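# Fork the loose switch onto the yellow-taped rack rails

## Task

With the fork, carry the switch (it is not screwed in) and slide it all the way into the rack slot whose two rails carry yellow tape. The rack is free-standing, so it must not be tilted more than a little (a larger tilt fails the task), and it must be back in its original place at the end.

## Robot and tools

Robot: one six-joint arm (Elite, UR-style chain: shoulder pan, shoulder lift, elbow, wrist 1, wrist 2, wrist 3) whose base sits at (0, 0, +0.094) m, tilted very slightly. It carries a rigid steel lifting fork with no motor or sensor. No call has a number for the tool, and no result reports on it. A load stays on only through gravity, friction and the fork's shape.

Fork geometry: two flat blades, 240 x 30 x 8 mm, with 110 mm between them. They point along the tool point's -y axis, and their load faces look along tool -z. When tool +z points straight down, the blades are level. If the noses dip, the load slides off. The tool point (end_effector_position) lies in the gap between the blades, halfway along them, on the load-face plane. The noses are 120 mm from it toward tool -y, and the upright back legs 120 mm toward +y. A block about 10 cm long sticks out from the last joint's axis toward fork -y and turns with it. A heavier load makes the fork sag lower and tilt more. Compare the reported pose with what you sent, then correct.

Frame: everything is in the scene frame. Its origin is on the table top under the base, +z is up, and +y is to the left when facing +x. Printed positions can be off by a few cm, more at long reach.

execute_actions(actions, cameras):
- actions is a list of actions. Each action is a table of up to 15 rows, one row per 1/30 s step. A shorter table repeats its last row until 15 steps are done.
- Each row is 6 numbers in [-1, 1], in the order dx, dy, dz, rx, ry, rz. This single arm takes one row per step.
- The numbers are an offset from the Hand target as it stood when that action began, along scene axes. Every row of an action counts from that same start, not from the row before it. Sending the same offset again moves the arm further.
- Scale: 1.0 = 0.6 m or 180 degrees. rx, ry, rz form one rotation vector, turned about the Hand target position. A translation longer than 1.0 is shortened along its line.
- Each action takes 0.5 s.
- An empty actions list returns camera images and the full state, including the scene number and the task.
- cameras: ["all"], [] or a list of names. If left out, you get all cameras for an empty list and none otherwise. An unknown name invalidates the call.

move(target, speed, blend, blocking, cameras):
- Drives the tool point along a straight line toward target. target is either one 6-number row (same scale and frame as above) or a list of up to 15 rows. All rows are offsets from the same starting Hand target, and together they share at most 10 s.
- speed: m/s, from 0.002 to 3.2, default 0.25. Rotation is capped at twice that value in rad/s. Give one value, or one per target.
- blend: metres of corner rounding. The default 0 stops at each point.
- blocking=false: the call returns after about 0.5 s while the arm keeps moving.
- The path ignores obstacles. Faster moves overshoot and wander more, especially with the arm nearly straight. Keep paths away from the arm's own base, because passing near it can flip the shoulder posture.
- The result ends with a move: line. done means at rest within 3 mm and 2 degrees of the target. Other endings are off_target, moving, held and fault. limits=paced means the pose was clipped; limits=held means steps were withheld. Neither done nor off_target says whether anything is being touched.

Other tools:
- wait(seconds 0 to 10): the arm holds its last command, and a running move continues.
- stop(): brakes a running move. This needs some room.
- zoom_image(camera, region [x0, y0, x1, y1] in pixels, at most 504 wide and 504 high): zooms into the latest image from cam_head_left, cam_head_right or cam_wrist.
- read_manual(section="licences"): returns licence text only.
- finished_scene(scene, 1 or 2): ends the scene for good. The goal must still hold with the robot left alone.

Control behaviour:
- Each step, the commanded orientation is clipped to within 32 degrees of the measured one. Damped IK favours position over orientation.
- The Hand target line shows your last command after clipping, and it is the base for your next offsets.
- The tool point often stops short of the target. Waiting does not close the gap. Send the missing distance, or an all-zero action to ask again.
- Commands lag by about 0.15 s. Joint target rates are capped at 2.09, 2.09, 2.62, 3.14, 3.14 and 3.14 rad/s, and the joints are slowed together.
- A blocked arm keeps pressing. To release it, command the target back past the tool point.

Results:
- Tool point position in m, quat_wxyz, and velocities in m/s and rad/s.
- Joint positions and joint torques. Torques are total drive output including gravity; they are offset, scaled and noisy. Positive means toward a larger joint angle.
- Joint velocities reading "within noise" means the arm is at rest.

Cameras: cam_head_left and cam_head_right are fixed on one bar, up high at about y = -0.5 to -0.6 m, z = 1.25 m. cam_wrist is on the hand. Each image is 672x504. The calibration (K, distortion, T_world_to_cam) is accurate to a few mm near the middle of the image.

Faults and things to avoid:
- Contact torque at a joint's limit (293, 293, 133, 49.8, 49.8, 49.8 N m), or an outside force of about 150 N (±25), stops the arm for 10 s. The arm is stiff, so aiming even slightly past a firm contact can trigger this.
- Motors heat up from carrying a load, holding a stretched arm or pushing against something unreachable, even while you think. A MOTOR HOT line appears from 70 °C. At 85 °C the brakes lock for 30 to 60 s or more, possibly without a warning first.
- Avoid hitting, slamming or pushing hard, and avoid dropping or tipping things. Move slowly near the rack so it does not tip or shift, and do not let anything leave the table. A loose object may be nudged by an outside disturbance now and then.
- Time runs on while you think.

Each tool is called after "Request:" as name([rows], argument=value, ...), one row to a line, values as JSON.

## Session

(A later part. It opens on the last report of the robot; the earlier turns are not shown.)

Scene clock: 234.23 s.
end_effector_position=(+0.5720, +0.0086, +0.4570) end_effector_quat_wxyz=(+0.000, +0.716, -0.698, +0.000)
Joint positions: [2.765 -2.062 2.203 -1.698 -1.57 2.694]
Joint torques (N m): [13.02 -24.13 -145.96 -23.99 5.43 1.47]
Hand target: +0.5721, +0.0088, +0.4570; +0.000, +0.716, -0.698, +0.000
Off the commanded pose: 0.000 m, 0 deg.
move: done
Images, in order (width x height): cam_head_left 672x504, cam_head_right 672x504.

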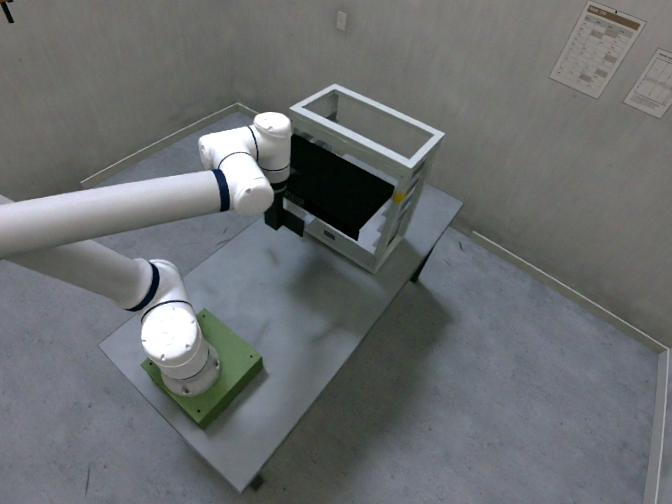

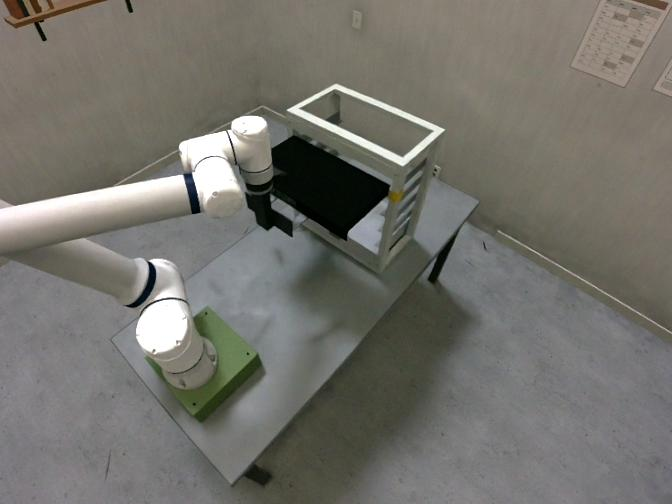

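Request:
move(target=[0.01, 0.0018, 0, 0, 0, 0], speed=0.04, cameras=["cam_head_left", "cam_head_right"])

Request:
zoom_image(camera="cam_head_right", region=[370, 160, 420, 210])

Request:
zoom_image(camera="cam_head_right", region=[270, 110, 320, 160])

Scene clock: 240.53 s.
end_effector_position=(+0.5779, +0.0098, +0.4570) end_effector_quat_wxyz=(+0.000, +0.716, -0.698, +0.000)
Joint positions: [2.774 -2.049 2.197 -1.704 -1.57 2.703]
Joint torques (N m): [15.12 -23.42 -146.59 -23.5 7.89 1.54]
Hand target: +0.5781, +0.0098, +0.4570; +0.000, +0.716, -0.698, +0.000
Off the commanded pose: 0.000 m, 0 deg.
move: done
Images, in order (width x height): cam_head_left 672x504, cam_head_right 672x504.

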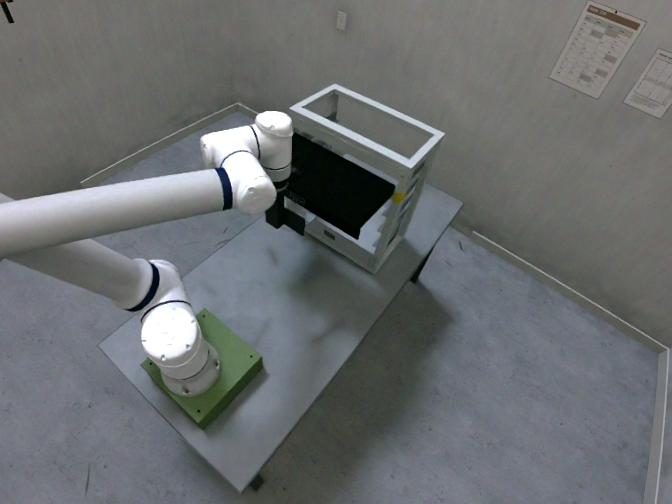

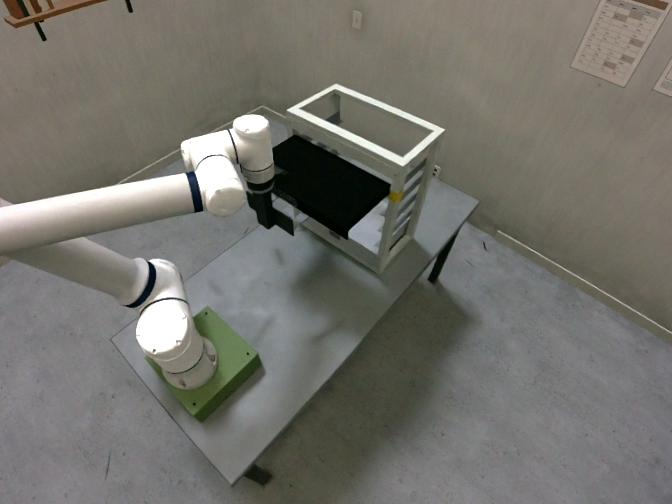

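Scaled by 10.080.

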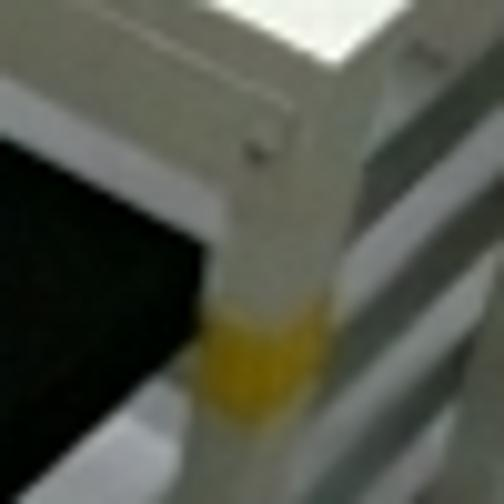

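Scaled by 10.080.

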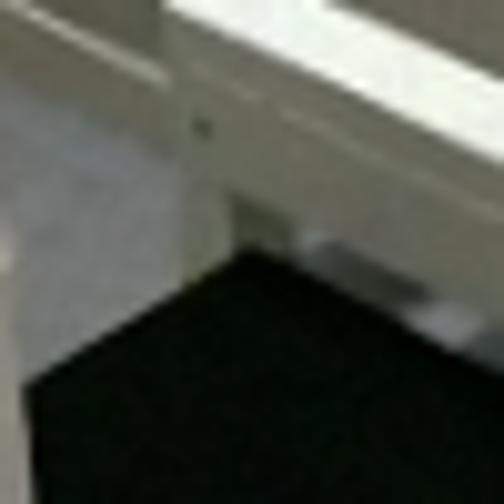

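Request:
move([
  [0, 0.0067, 0, 0, 0, 0],
  [0.008, 0.0069, 0, 0, 0, 0],
], speed=0.04, cameras=["cam_head_left", "cam_head_right"])

Request:
zoom_image(camera="cam_head_right", region=[370, 160, 420, 210])

Request:
zoom_image(camera="cam_head_right", region=[270, 110, 320, 160])

Request:
zoom_image(camera="cam_head_left", region=[370, 160, 420, 210])

Scene clock: 245.97 s.
end_effector_position=(+0.5827, +0.0140, +0.4570) end_effector_quat_wxyz=(+0.000, +0.716, -0.698, +0.000)
Joint positions: [2.788 -2.038 2.192 -1.71 -1.57 2.717]
Joint torques (N m): [15.74 -27.99 -145.83 -24.14 7.09 1.12]
Hand target: +0.5829, +0.0140, +0.4570; +0.000, +0.716, -0.698, +0.000
Off the commanded pose: 0.000 m, 0 deg.
move: done
Images, in order (width x height): cam_head_left 672x504, cam_head_right 672x504.

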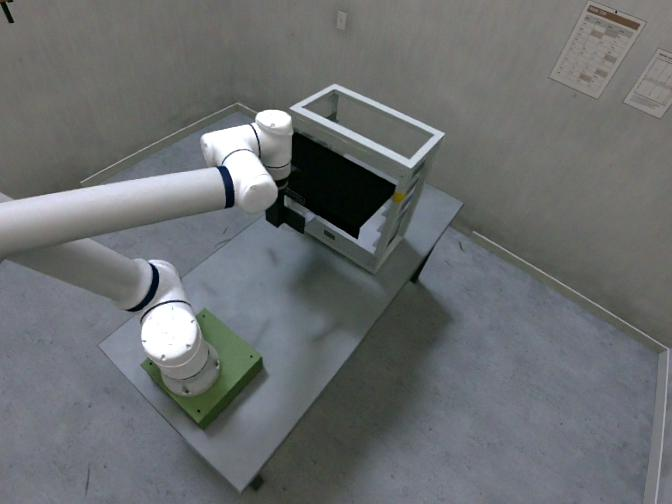

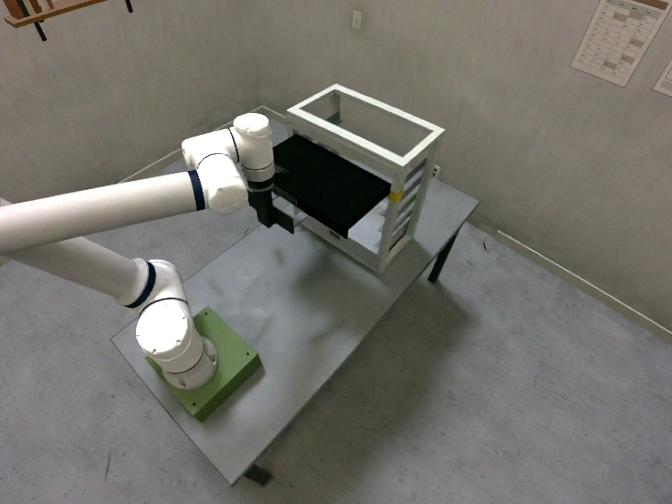

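Scaled by 10.080.

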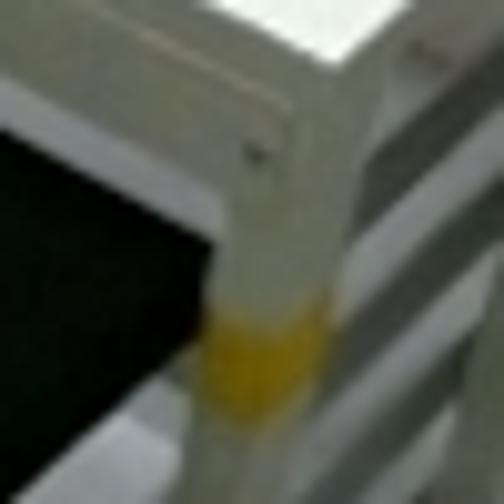

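Scaled by 10.080.

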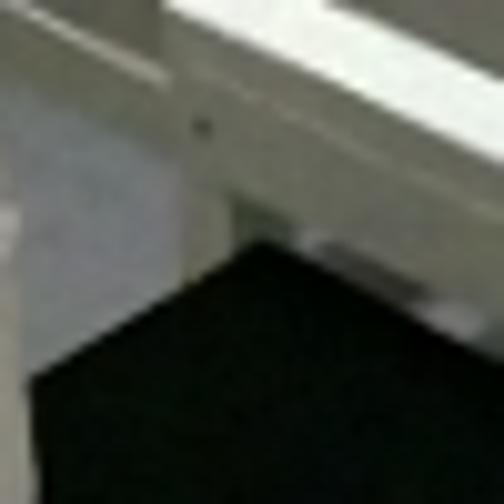

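Scaled by 10.080.

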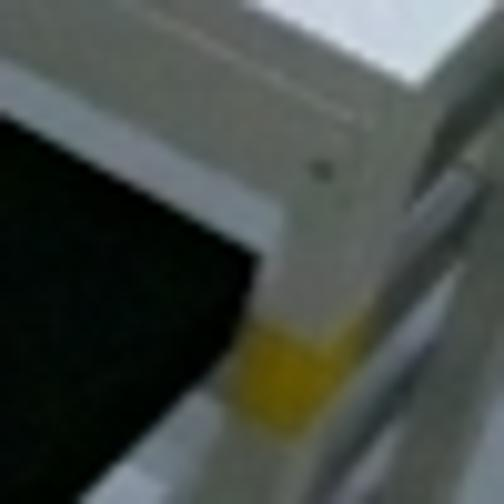

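Request:
zoom_image(camera="cam_head_right", region=[280, 110, 400, 200])

Request:
zoom_image(camera="cam_head_left", region=[280, 110, 400, 200])

Scaled by 4.200.

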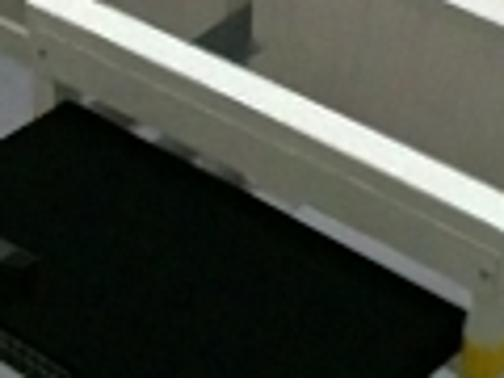

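Scaled by 4.200.

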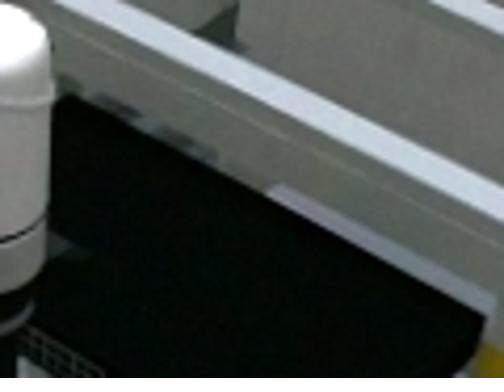

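Request:
move([
  [-0.02, -0.0005, 0, 0, 0, 0],
  [-0.02, 0.0078, 0, 0, 0, 0],
], speed=0.05, cameras=["cam_head_left", "cam_head_right"])

Request:
zoom_image(camera="cam_head_right", region=[370, 160, 420, 210])

Request:
zoom_image(camera="cam_head_right", region=[270, 110, 320, 160])

Request:
zoom_image(camera="cam_head_left", region=[370, 160, 420, 210])

Scene clock: 286.20 s.
end_effector_position=(+0.5709, +0.0185, +0.4570) end_effector_quat_wxyz=(+0.000, +0.716, -0.698, +0.000)
Joint positions: [2.787 -2.064 2.204 -1.696 -1.57 2.716]
Joint torques (N m): [14.12 -51.69 -122.53 -19.05 7.67 1.42]
Hand target: +0.5709, +0.0187, +0.4570; +0.000, +0.716, -0.698, +0.000
Off the commanded pose: 0.000 m, 0 deg.
move: done
Images, in order (width x height): cam_head_left 672x504, cam_head_right 672x504.

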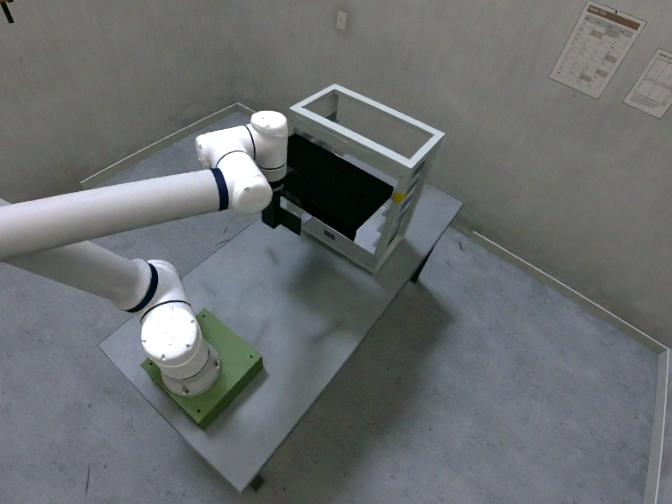

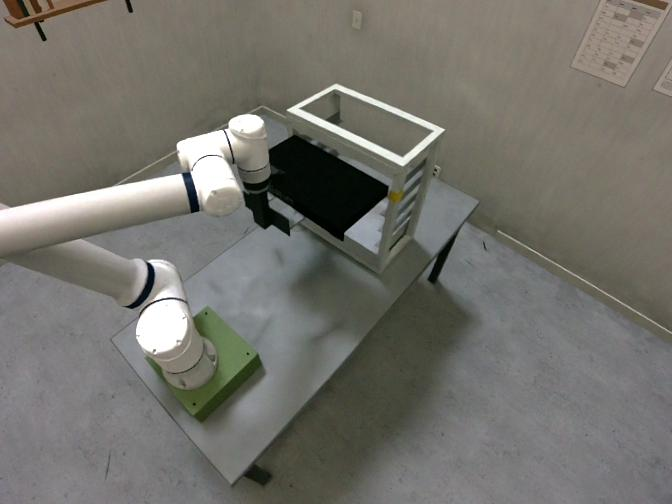

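Scaled by 10.080.

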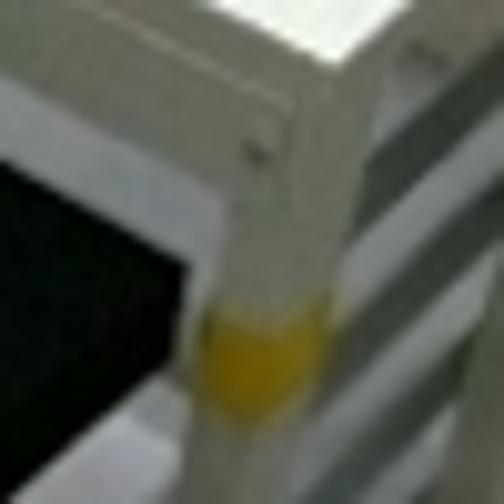

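Scaled by 10.080.

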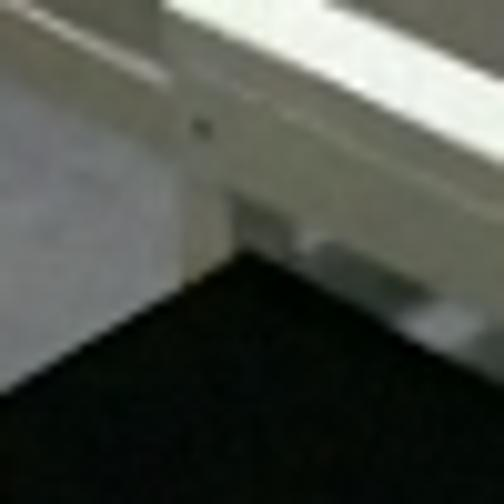

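Scaled by 10.080.

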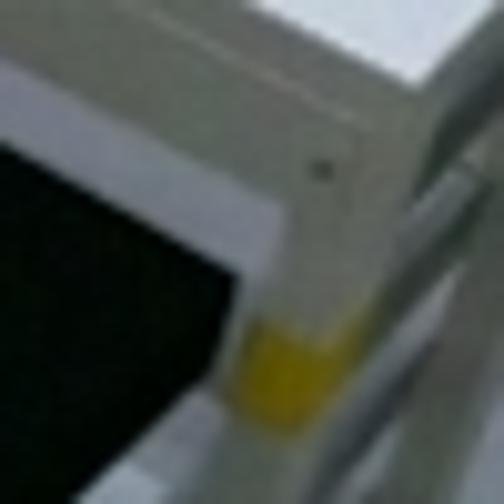

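Request:
zoom_image(camera="cam_head_right", region=[240, 160, 360, 250])

Request:
zoom_image(camera="cam_head_left", region=[250, 160, 370, 250])

Scaled by 4.200.

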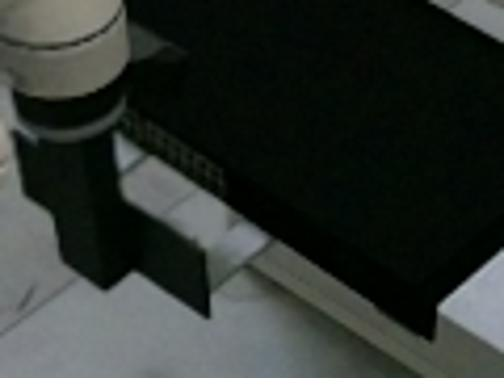

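Scaled by 4.200.

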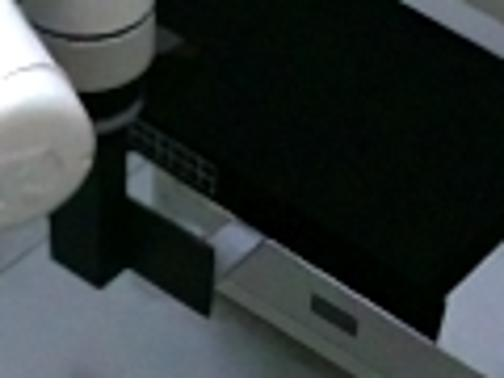

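Request:
zoom_image(camera="cam_head_right", region=[295, 200, 350, 250])

Request:
zoom_image(camera="cam_head_left", region=[300, 205, 365, 250])

Scaled by 9.164.

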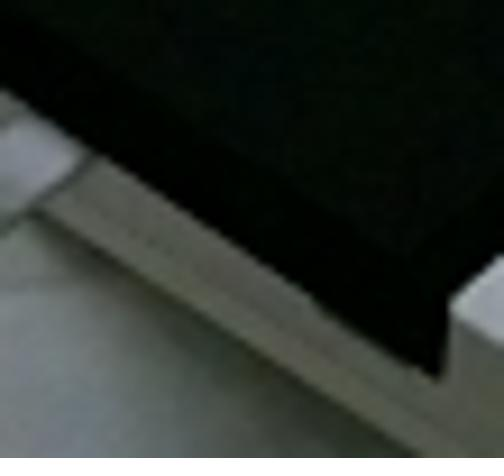

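Scaled by 7.754.

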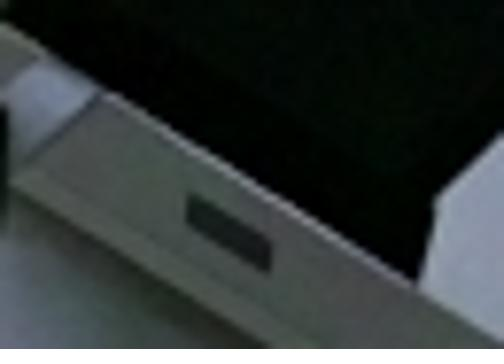

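Request:
move([
  [-0.0133, -0.0002, 0, 0, 0, 0],
  [-0.0133, -0.017, 0, 0, 0, 0.0056],
], speed=0.05, cameras=["cam_head_left", "cam_head_right"])

Request:
zoom_image(camera="cam_head_right", region=[370, 160, 420, 210])

Request:
zoom_image(camera="cam_head_right", region=[270, 110, 320, 160])

Scene clock: 380.93 s.
end_effector_position=(+0.5629, +0.0085, +0.4570) end_effector_quat_wxyz=(+0.000, +0.722, -0.692, +0.000)
Joint positions: [2.749 -2.082 2.212 -1.687 -1.57 2.661]
Joint torques (N m): [-22.97 -49.33 -121.35 -19.26 5.6 -2.18]
Hand target: +0.5629, +0.0085, +0.4570; +0.000, +0.722, -0.692, +0.000
Off the commanded pose: 0.000 m, 0 deg.
move: done
Images, in order (width x height): cam_head_left 672x504, cam_head_right 672x504.

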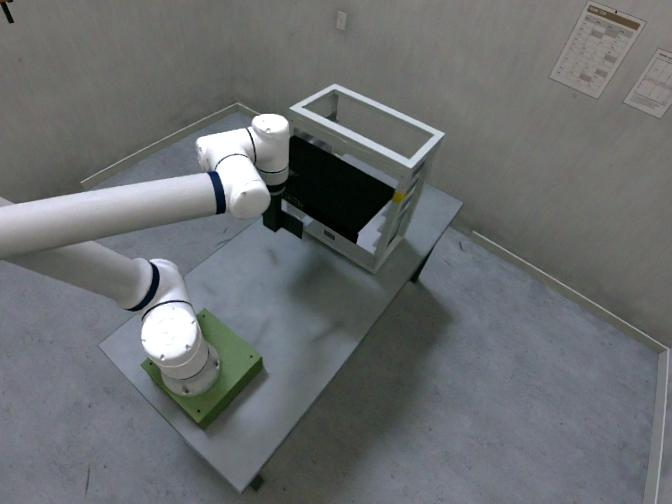

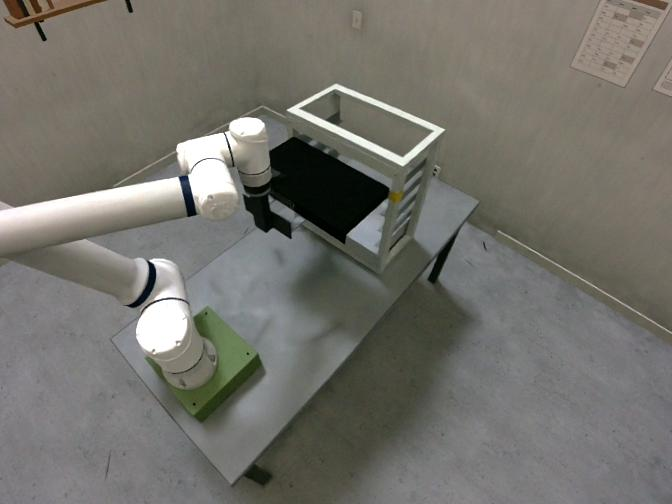

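Scaled by 10.080.

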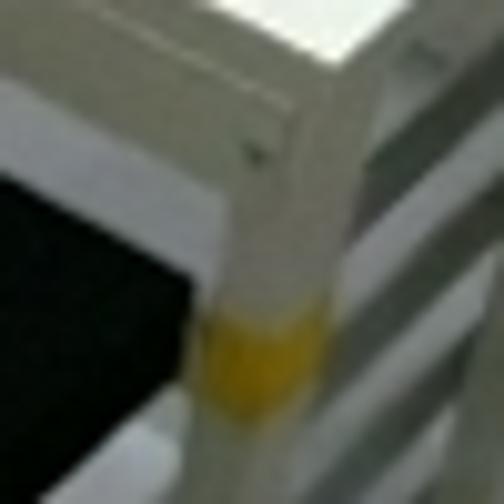

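Scaled by 10.080.

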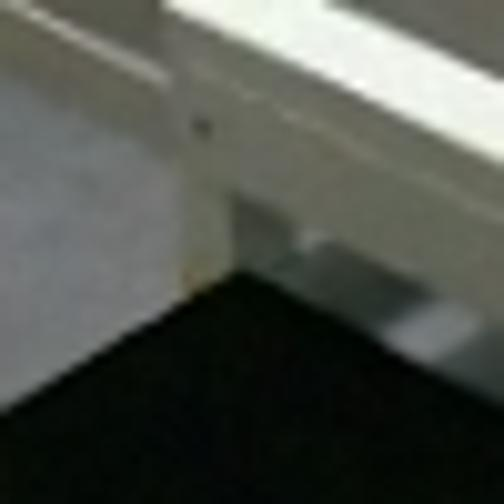

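Request:
move([
  [0, -0.0053, 0, 0, 0, 0.005],
  [0.02, -0.0046, 0, 0, 0, 0.005],
], speed=0.05, cameras=["cam_head_left", "cam_head_right"])

Request:
zoom_image(camera="cam_head_right", region=[370, 160, 420, 210])

Request:
zoom_image(camera="cam_head_right", region=[270, 110, 320, 160])

Scene clock: 397.53 s.
end_effector_position=(+0.5747, +0.0057, +0.4570) end_effector_quat_wxyz=(+0.000, +0.727, -0.686, +0.000)
Joint positions: [2.75 -2.055 2.2 -1.701 -1.57 2.646]
Joint torques (N m): [9.22 -25.14 -150.81 -26.18 5.28 3.71]
Hand target: +0.5749, +0.0057, +0.4570; +0.000, +0.727, -0.686, +0.000
Off the commanded pose: 0.000 m, 0 deg.
move: done
Images, in order (width x height): cam_head_left 672x504, cam_head_right 672x504.

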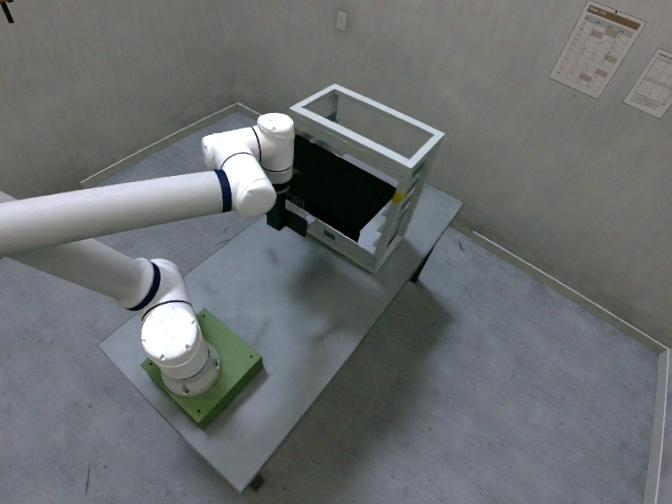

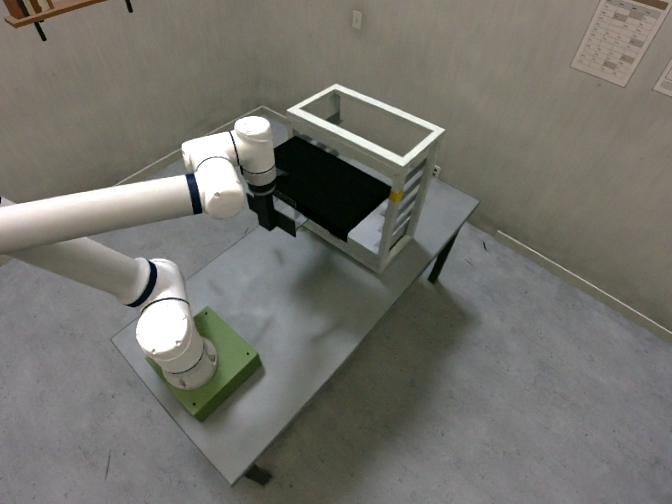

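Scaled by 10.080.

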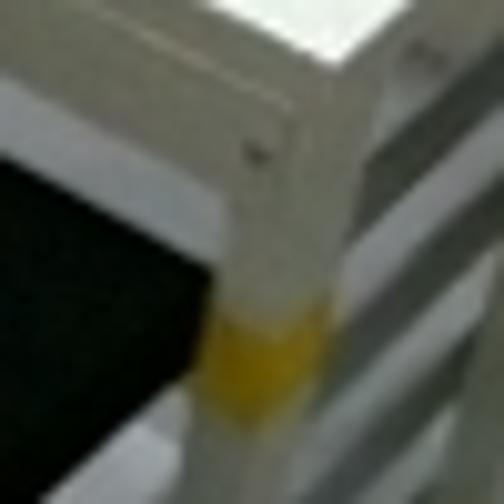

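Scaled by 10.080.

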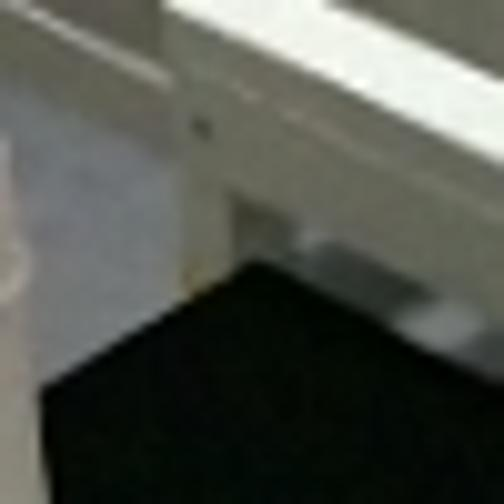

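Request:
move([
  [-0.0133, -0.0005, 0, 0, 0, 0],
  [-0.0133, 0.0062, 0, 0, 0, 0],
], speed=0.05, cameras=["cam_head_left", "cam_head_right"])

Request:
zoom_image(camera="cam_head_right", region=[370, 160, 420, 210])

Request:
zoom_image(camera="cam_head_right", region=[270, 110, 320, 160])

Request:
zoom_image(camera="cam_head_right", region=[290, 200, 350, 260])

Scene clock: 430.37 s.
end_effector_position=(+0.5669, +0.0092, +0.4570) end_effector_quat_wxyz=(+0.000, +0.727, -0.686, +0.000)
Joint positions: [2.75 -2.072 2.208 -1.692 -1.57 2.646]
Joint torques (N m): [9.33 -50.41 -120.32 -18.56 5.8 3.56]
Hand target: +0.5669, +0.0094, +0.4570; +0.000, +0.727, -0.686, +0.000
Off the commanded pose: 0.000 m, 0 deg.
move: done
Images, in order (width x height): cam_head_left 672x504, cam_head_right 672x504.

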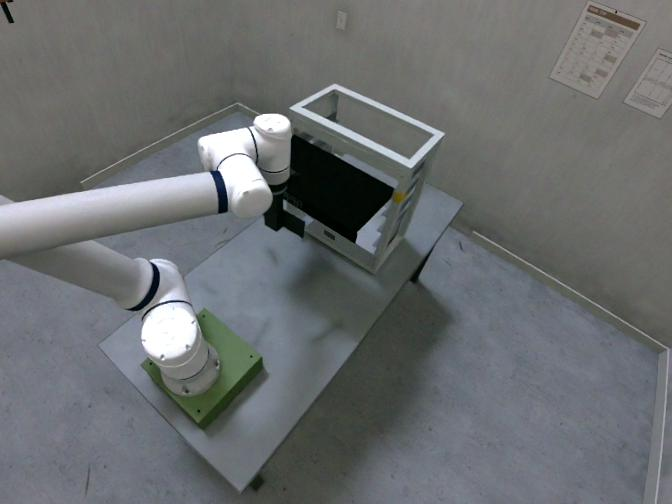

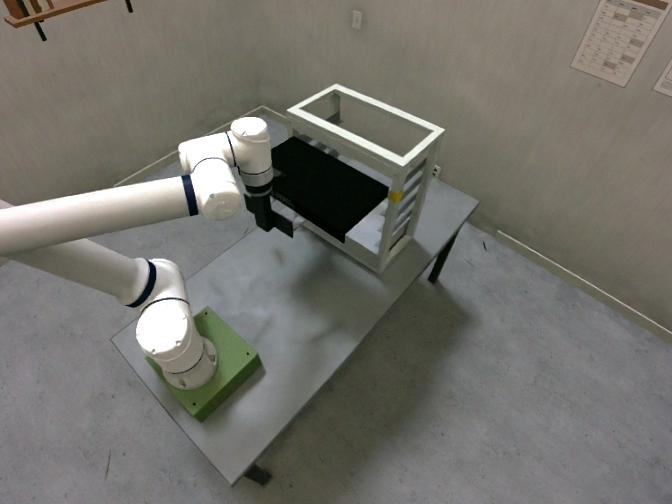

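Scaled by 10.080.

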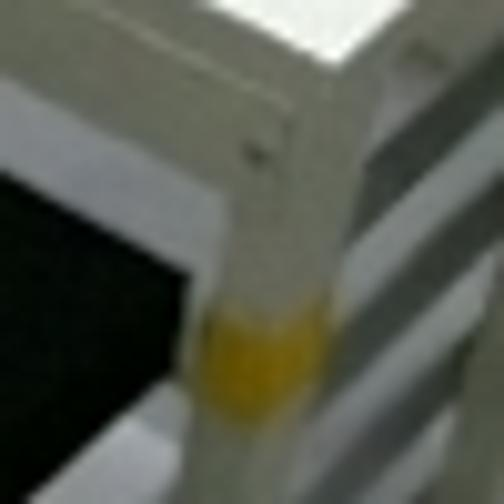

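Scaled by 10.080.

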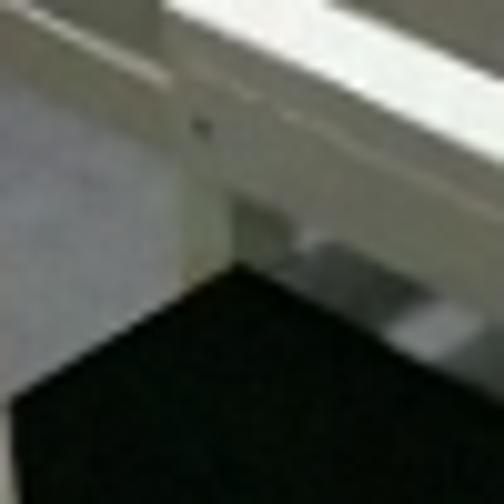

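Scaled by 8.400.

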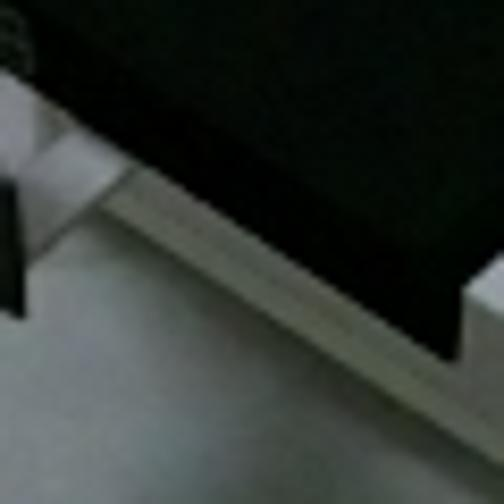

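Request:
move(target=[-0.005, -0.0055, 0, 0, 0, 0.0055], speed=0.05, cameras=["cam_head_left", "cam_head_right"])

Request:
zoom_image(camera="cam_head_right", region=[370, 160, 420, 210])

Request:
zoom_image(camera="cam_head_right", region=[270, 110, 320, 160])

Scene clock: 442.47 s.
end_effector_position=(+0.5640, +0.0061, +0.4570) end_effector_quat_wxyz=(+0.000, +0.733, -0.680, +0.000)
Joint positions: [2.734 -2.078 2.211 -1.689 -1.571 2.612]
Joint torques (N m): [-21.56 -49.64 -121.02 -18.52 2.92 -2.33]
Hand target: +0.5639, +0.0061, +0.4570; +0.000, +0.733, -0.680, +0.000
Off the commanded pose: 0.000 m, 0 deg.
move: done
Images, in order (width x height): cam_head_left 672x504, cam_head_right 672x504.

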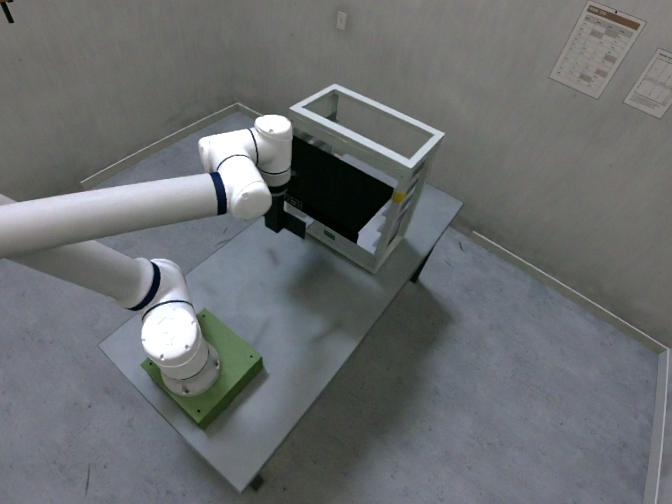

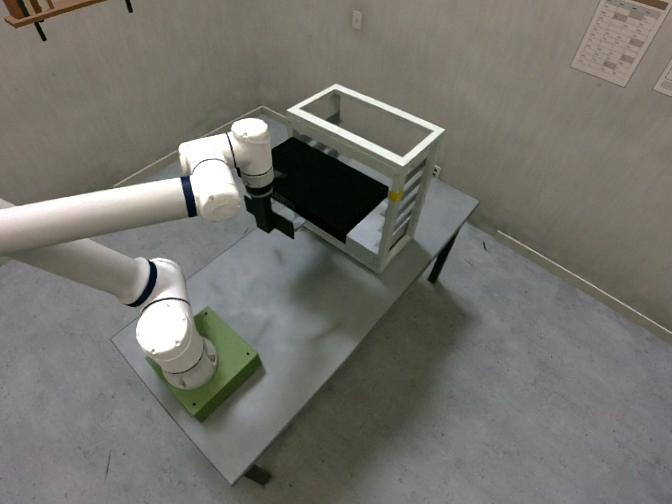

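Scaled by 10.080.

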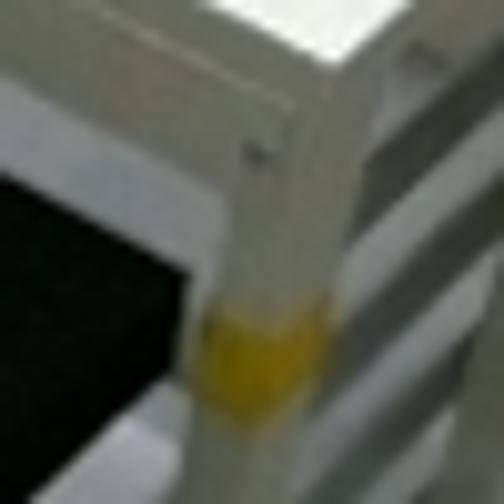

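Scaled by 10.080.

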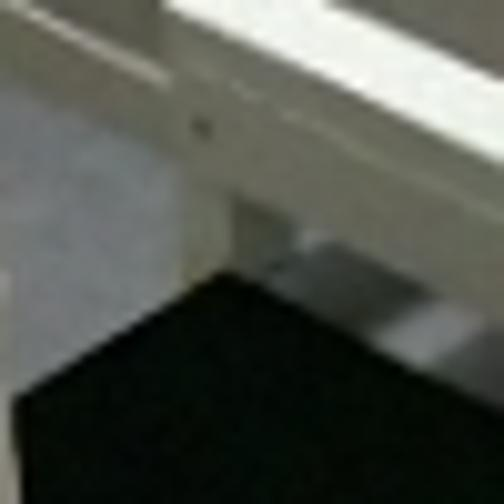

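Request:
move([
  [0, 0.0017, 0, 0, 0, 0],
  [0.02, 0.0024, 0, 0, 0, 0],
], speed=0.04, cameras=["cam_head_left", "cam_head_right"])

Request:
zoom_image(camera="cam_head_right", region=[370, 160, 420, 210])

Request:
zoom_image(camera="cam_head_right", region=[270, 110, 320, 160])

Scene clock: 478.67 s.
end_effector_position=(+0.5758, +0.0076, +0.4570) end_effector_quat_wxyz=(+0.000, +0.733, -0.680, +0.000)
Joint positions: [2.75 -2.053 2.199 -1.703 -1.57 2.628]
Joint torques (N m): [9.79 -24.24 -145.23 -22.95 5.02 3.43]
Hand target: +0.5759, +0.0076, +0.4570; +0.000, +0.733, -0.680, +0.000
Off the commanded pose: 0.000 m, 0 deg.
move: done
Images, in order (width x height): cam_head_left 672x504, cam_head_right 672x504.

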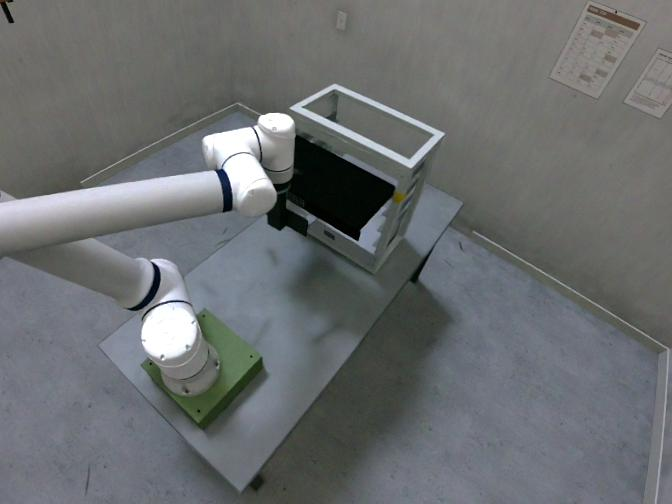

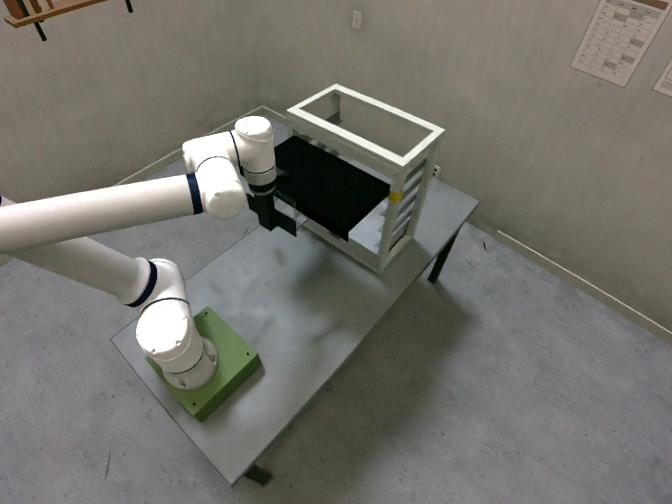

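Scaled by 10.080.

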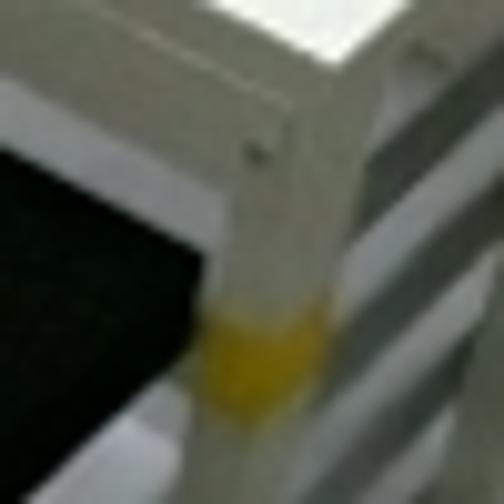

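Scaled by 10.080.

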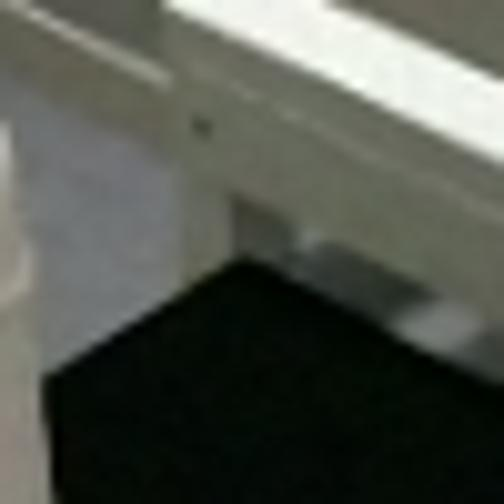

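Request:
move(target=[0.0133, 0.0005, 0, 0, 0, 0], speed=0.04, cameras=["cam_head_left", "cam_head_right"])

Request:
zoom_image(camera="cam_head_right", region=[370, 160, 420, 210])

Request:
zoom_image(camera="cam_head_right", region=[270, 110, 320, 160])

Scene clock: 483.80 s.
end_effector_position=(+0.5838, +0.0078, +0.4570) end_effector_quat_wxyz=(+0.000, +0.733, -0.680, +0.000)
Joint positions: [2.759 -2.035 2.19 -1.711 -1.57 2.637]
Joint torques (N m): [10.26 -25.24 -145.76 -23.37 5.72 3.2]
Hand target: +0.5839, +0.0079, +0.4570; +0.000, +0.733, -0.680, +0.000
Off the commanded pose: 0.000 m, 0 deg.
move: done
Images, in order (width x height): cam_head_left 672x504, cam_head_right 672x504.

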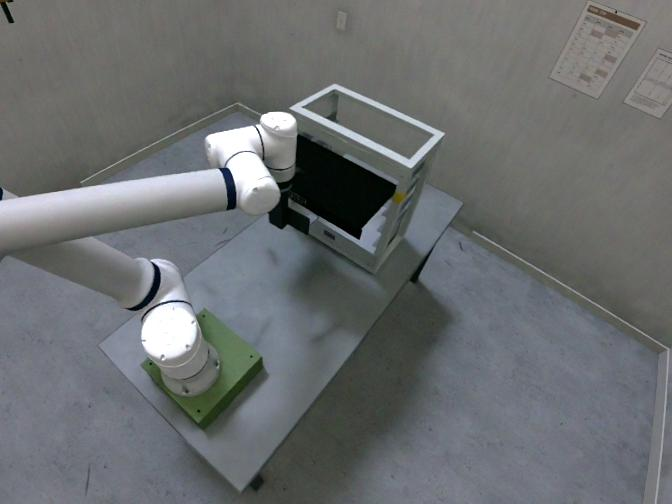

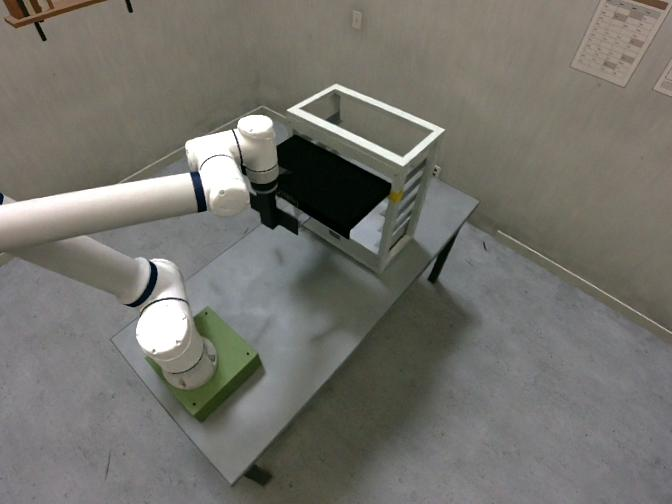

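Scaled by 10.080.

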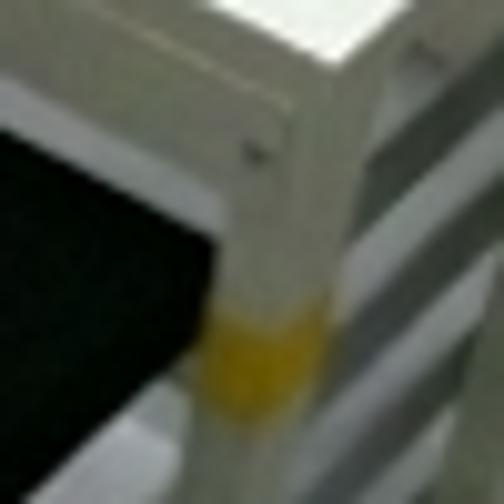

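Scaled by 10.080.

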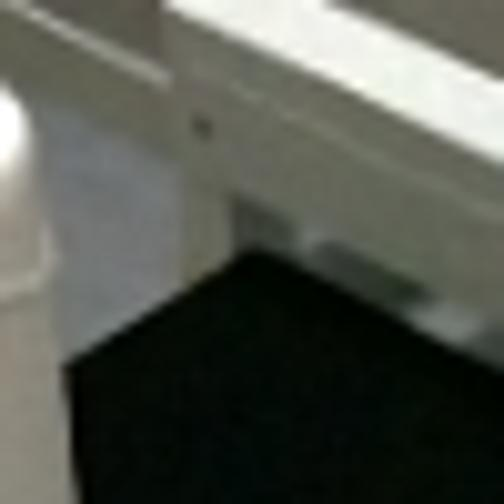

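Request:
move(target=[0, 0.0067, 0, 0, 0, 0], speed=0.03, cameras=["cam_head_left", "cam_head_right"])

Request:
zoom_image(camera="cam_head_right", region=[370, 160, 420, 210])

Request:
zoom_image(camera="cam_head_right", region=[270, 110, 320, 160])

Scene clock: 490.93 s.
end_effector_position=(+0.5839, +0.0117, +0.4570) end_effector_quat_wxyz=(+0.000, +0.733, -0.680, +0.000)
Joint positions: [2.768 -2.035 2.19 -1.711 -1.57 2.646]
Joint torques (N m): [16.9 -52.54 -141.42 -19.73 6.86 1.3]
Hand target: +0.5839, +0.0119, +0.4570; +0.000, +0.733, -0.680, +0.000
Off the commanded pose: 0.000 m, 0 deg.
move: done
Images, in order (width x height): cam_head_left 672x504, cam_head_right 672x504.

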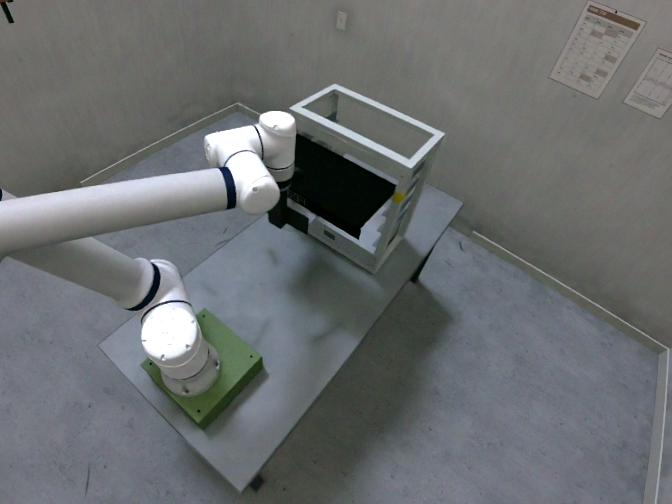

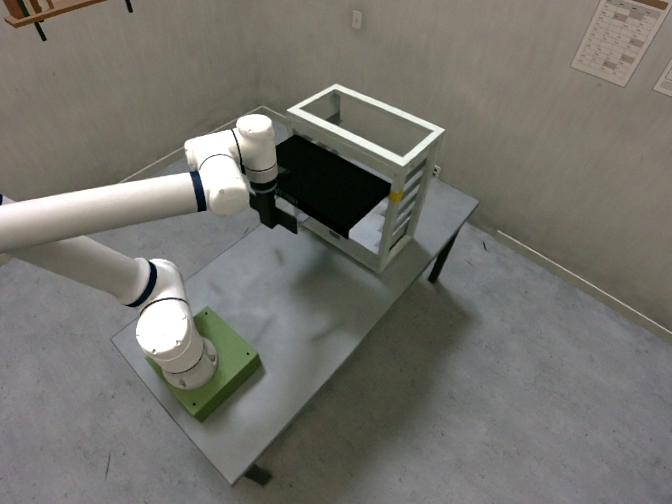

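Scaled by 10.080.

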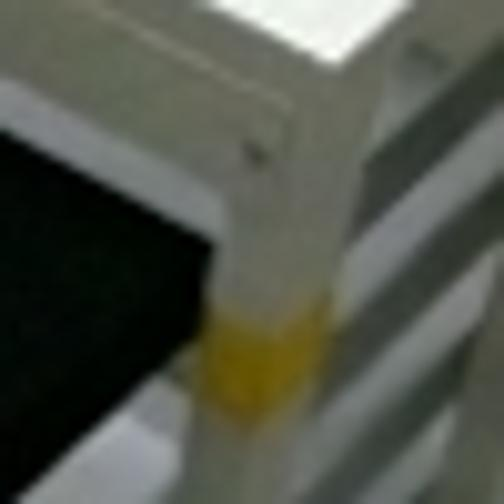

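Scaled by 10.080.

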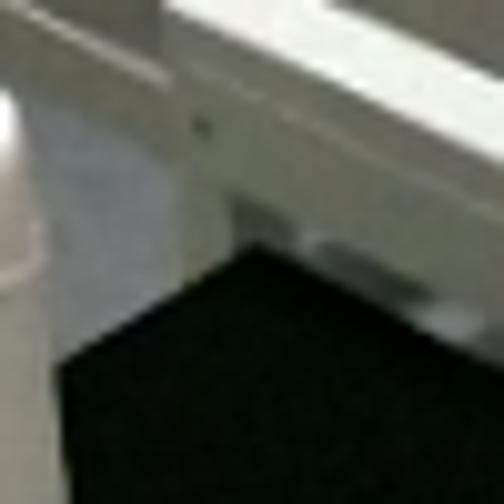

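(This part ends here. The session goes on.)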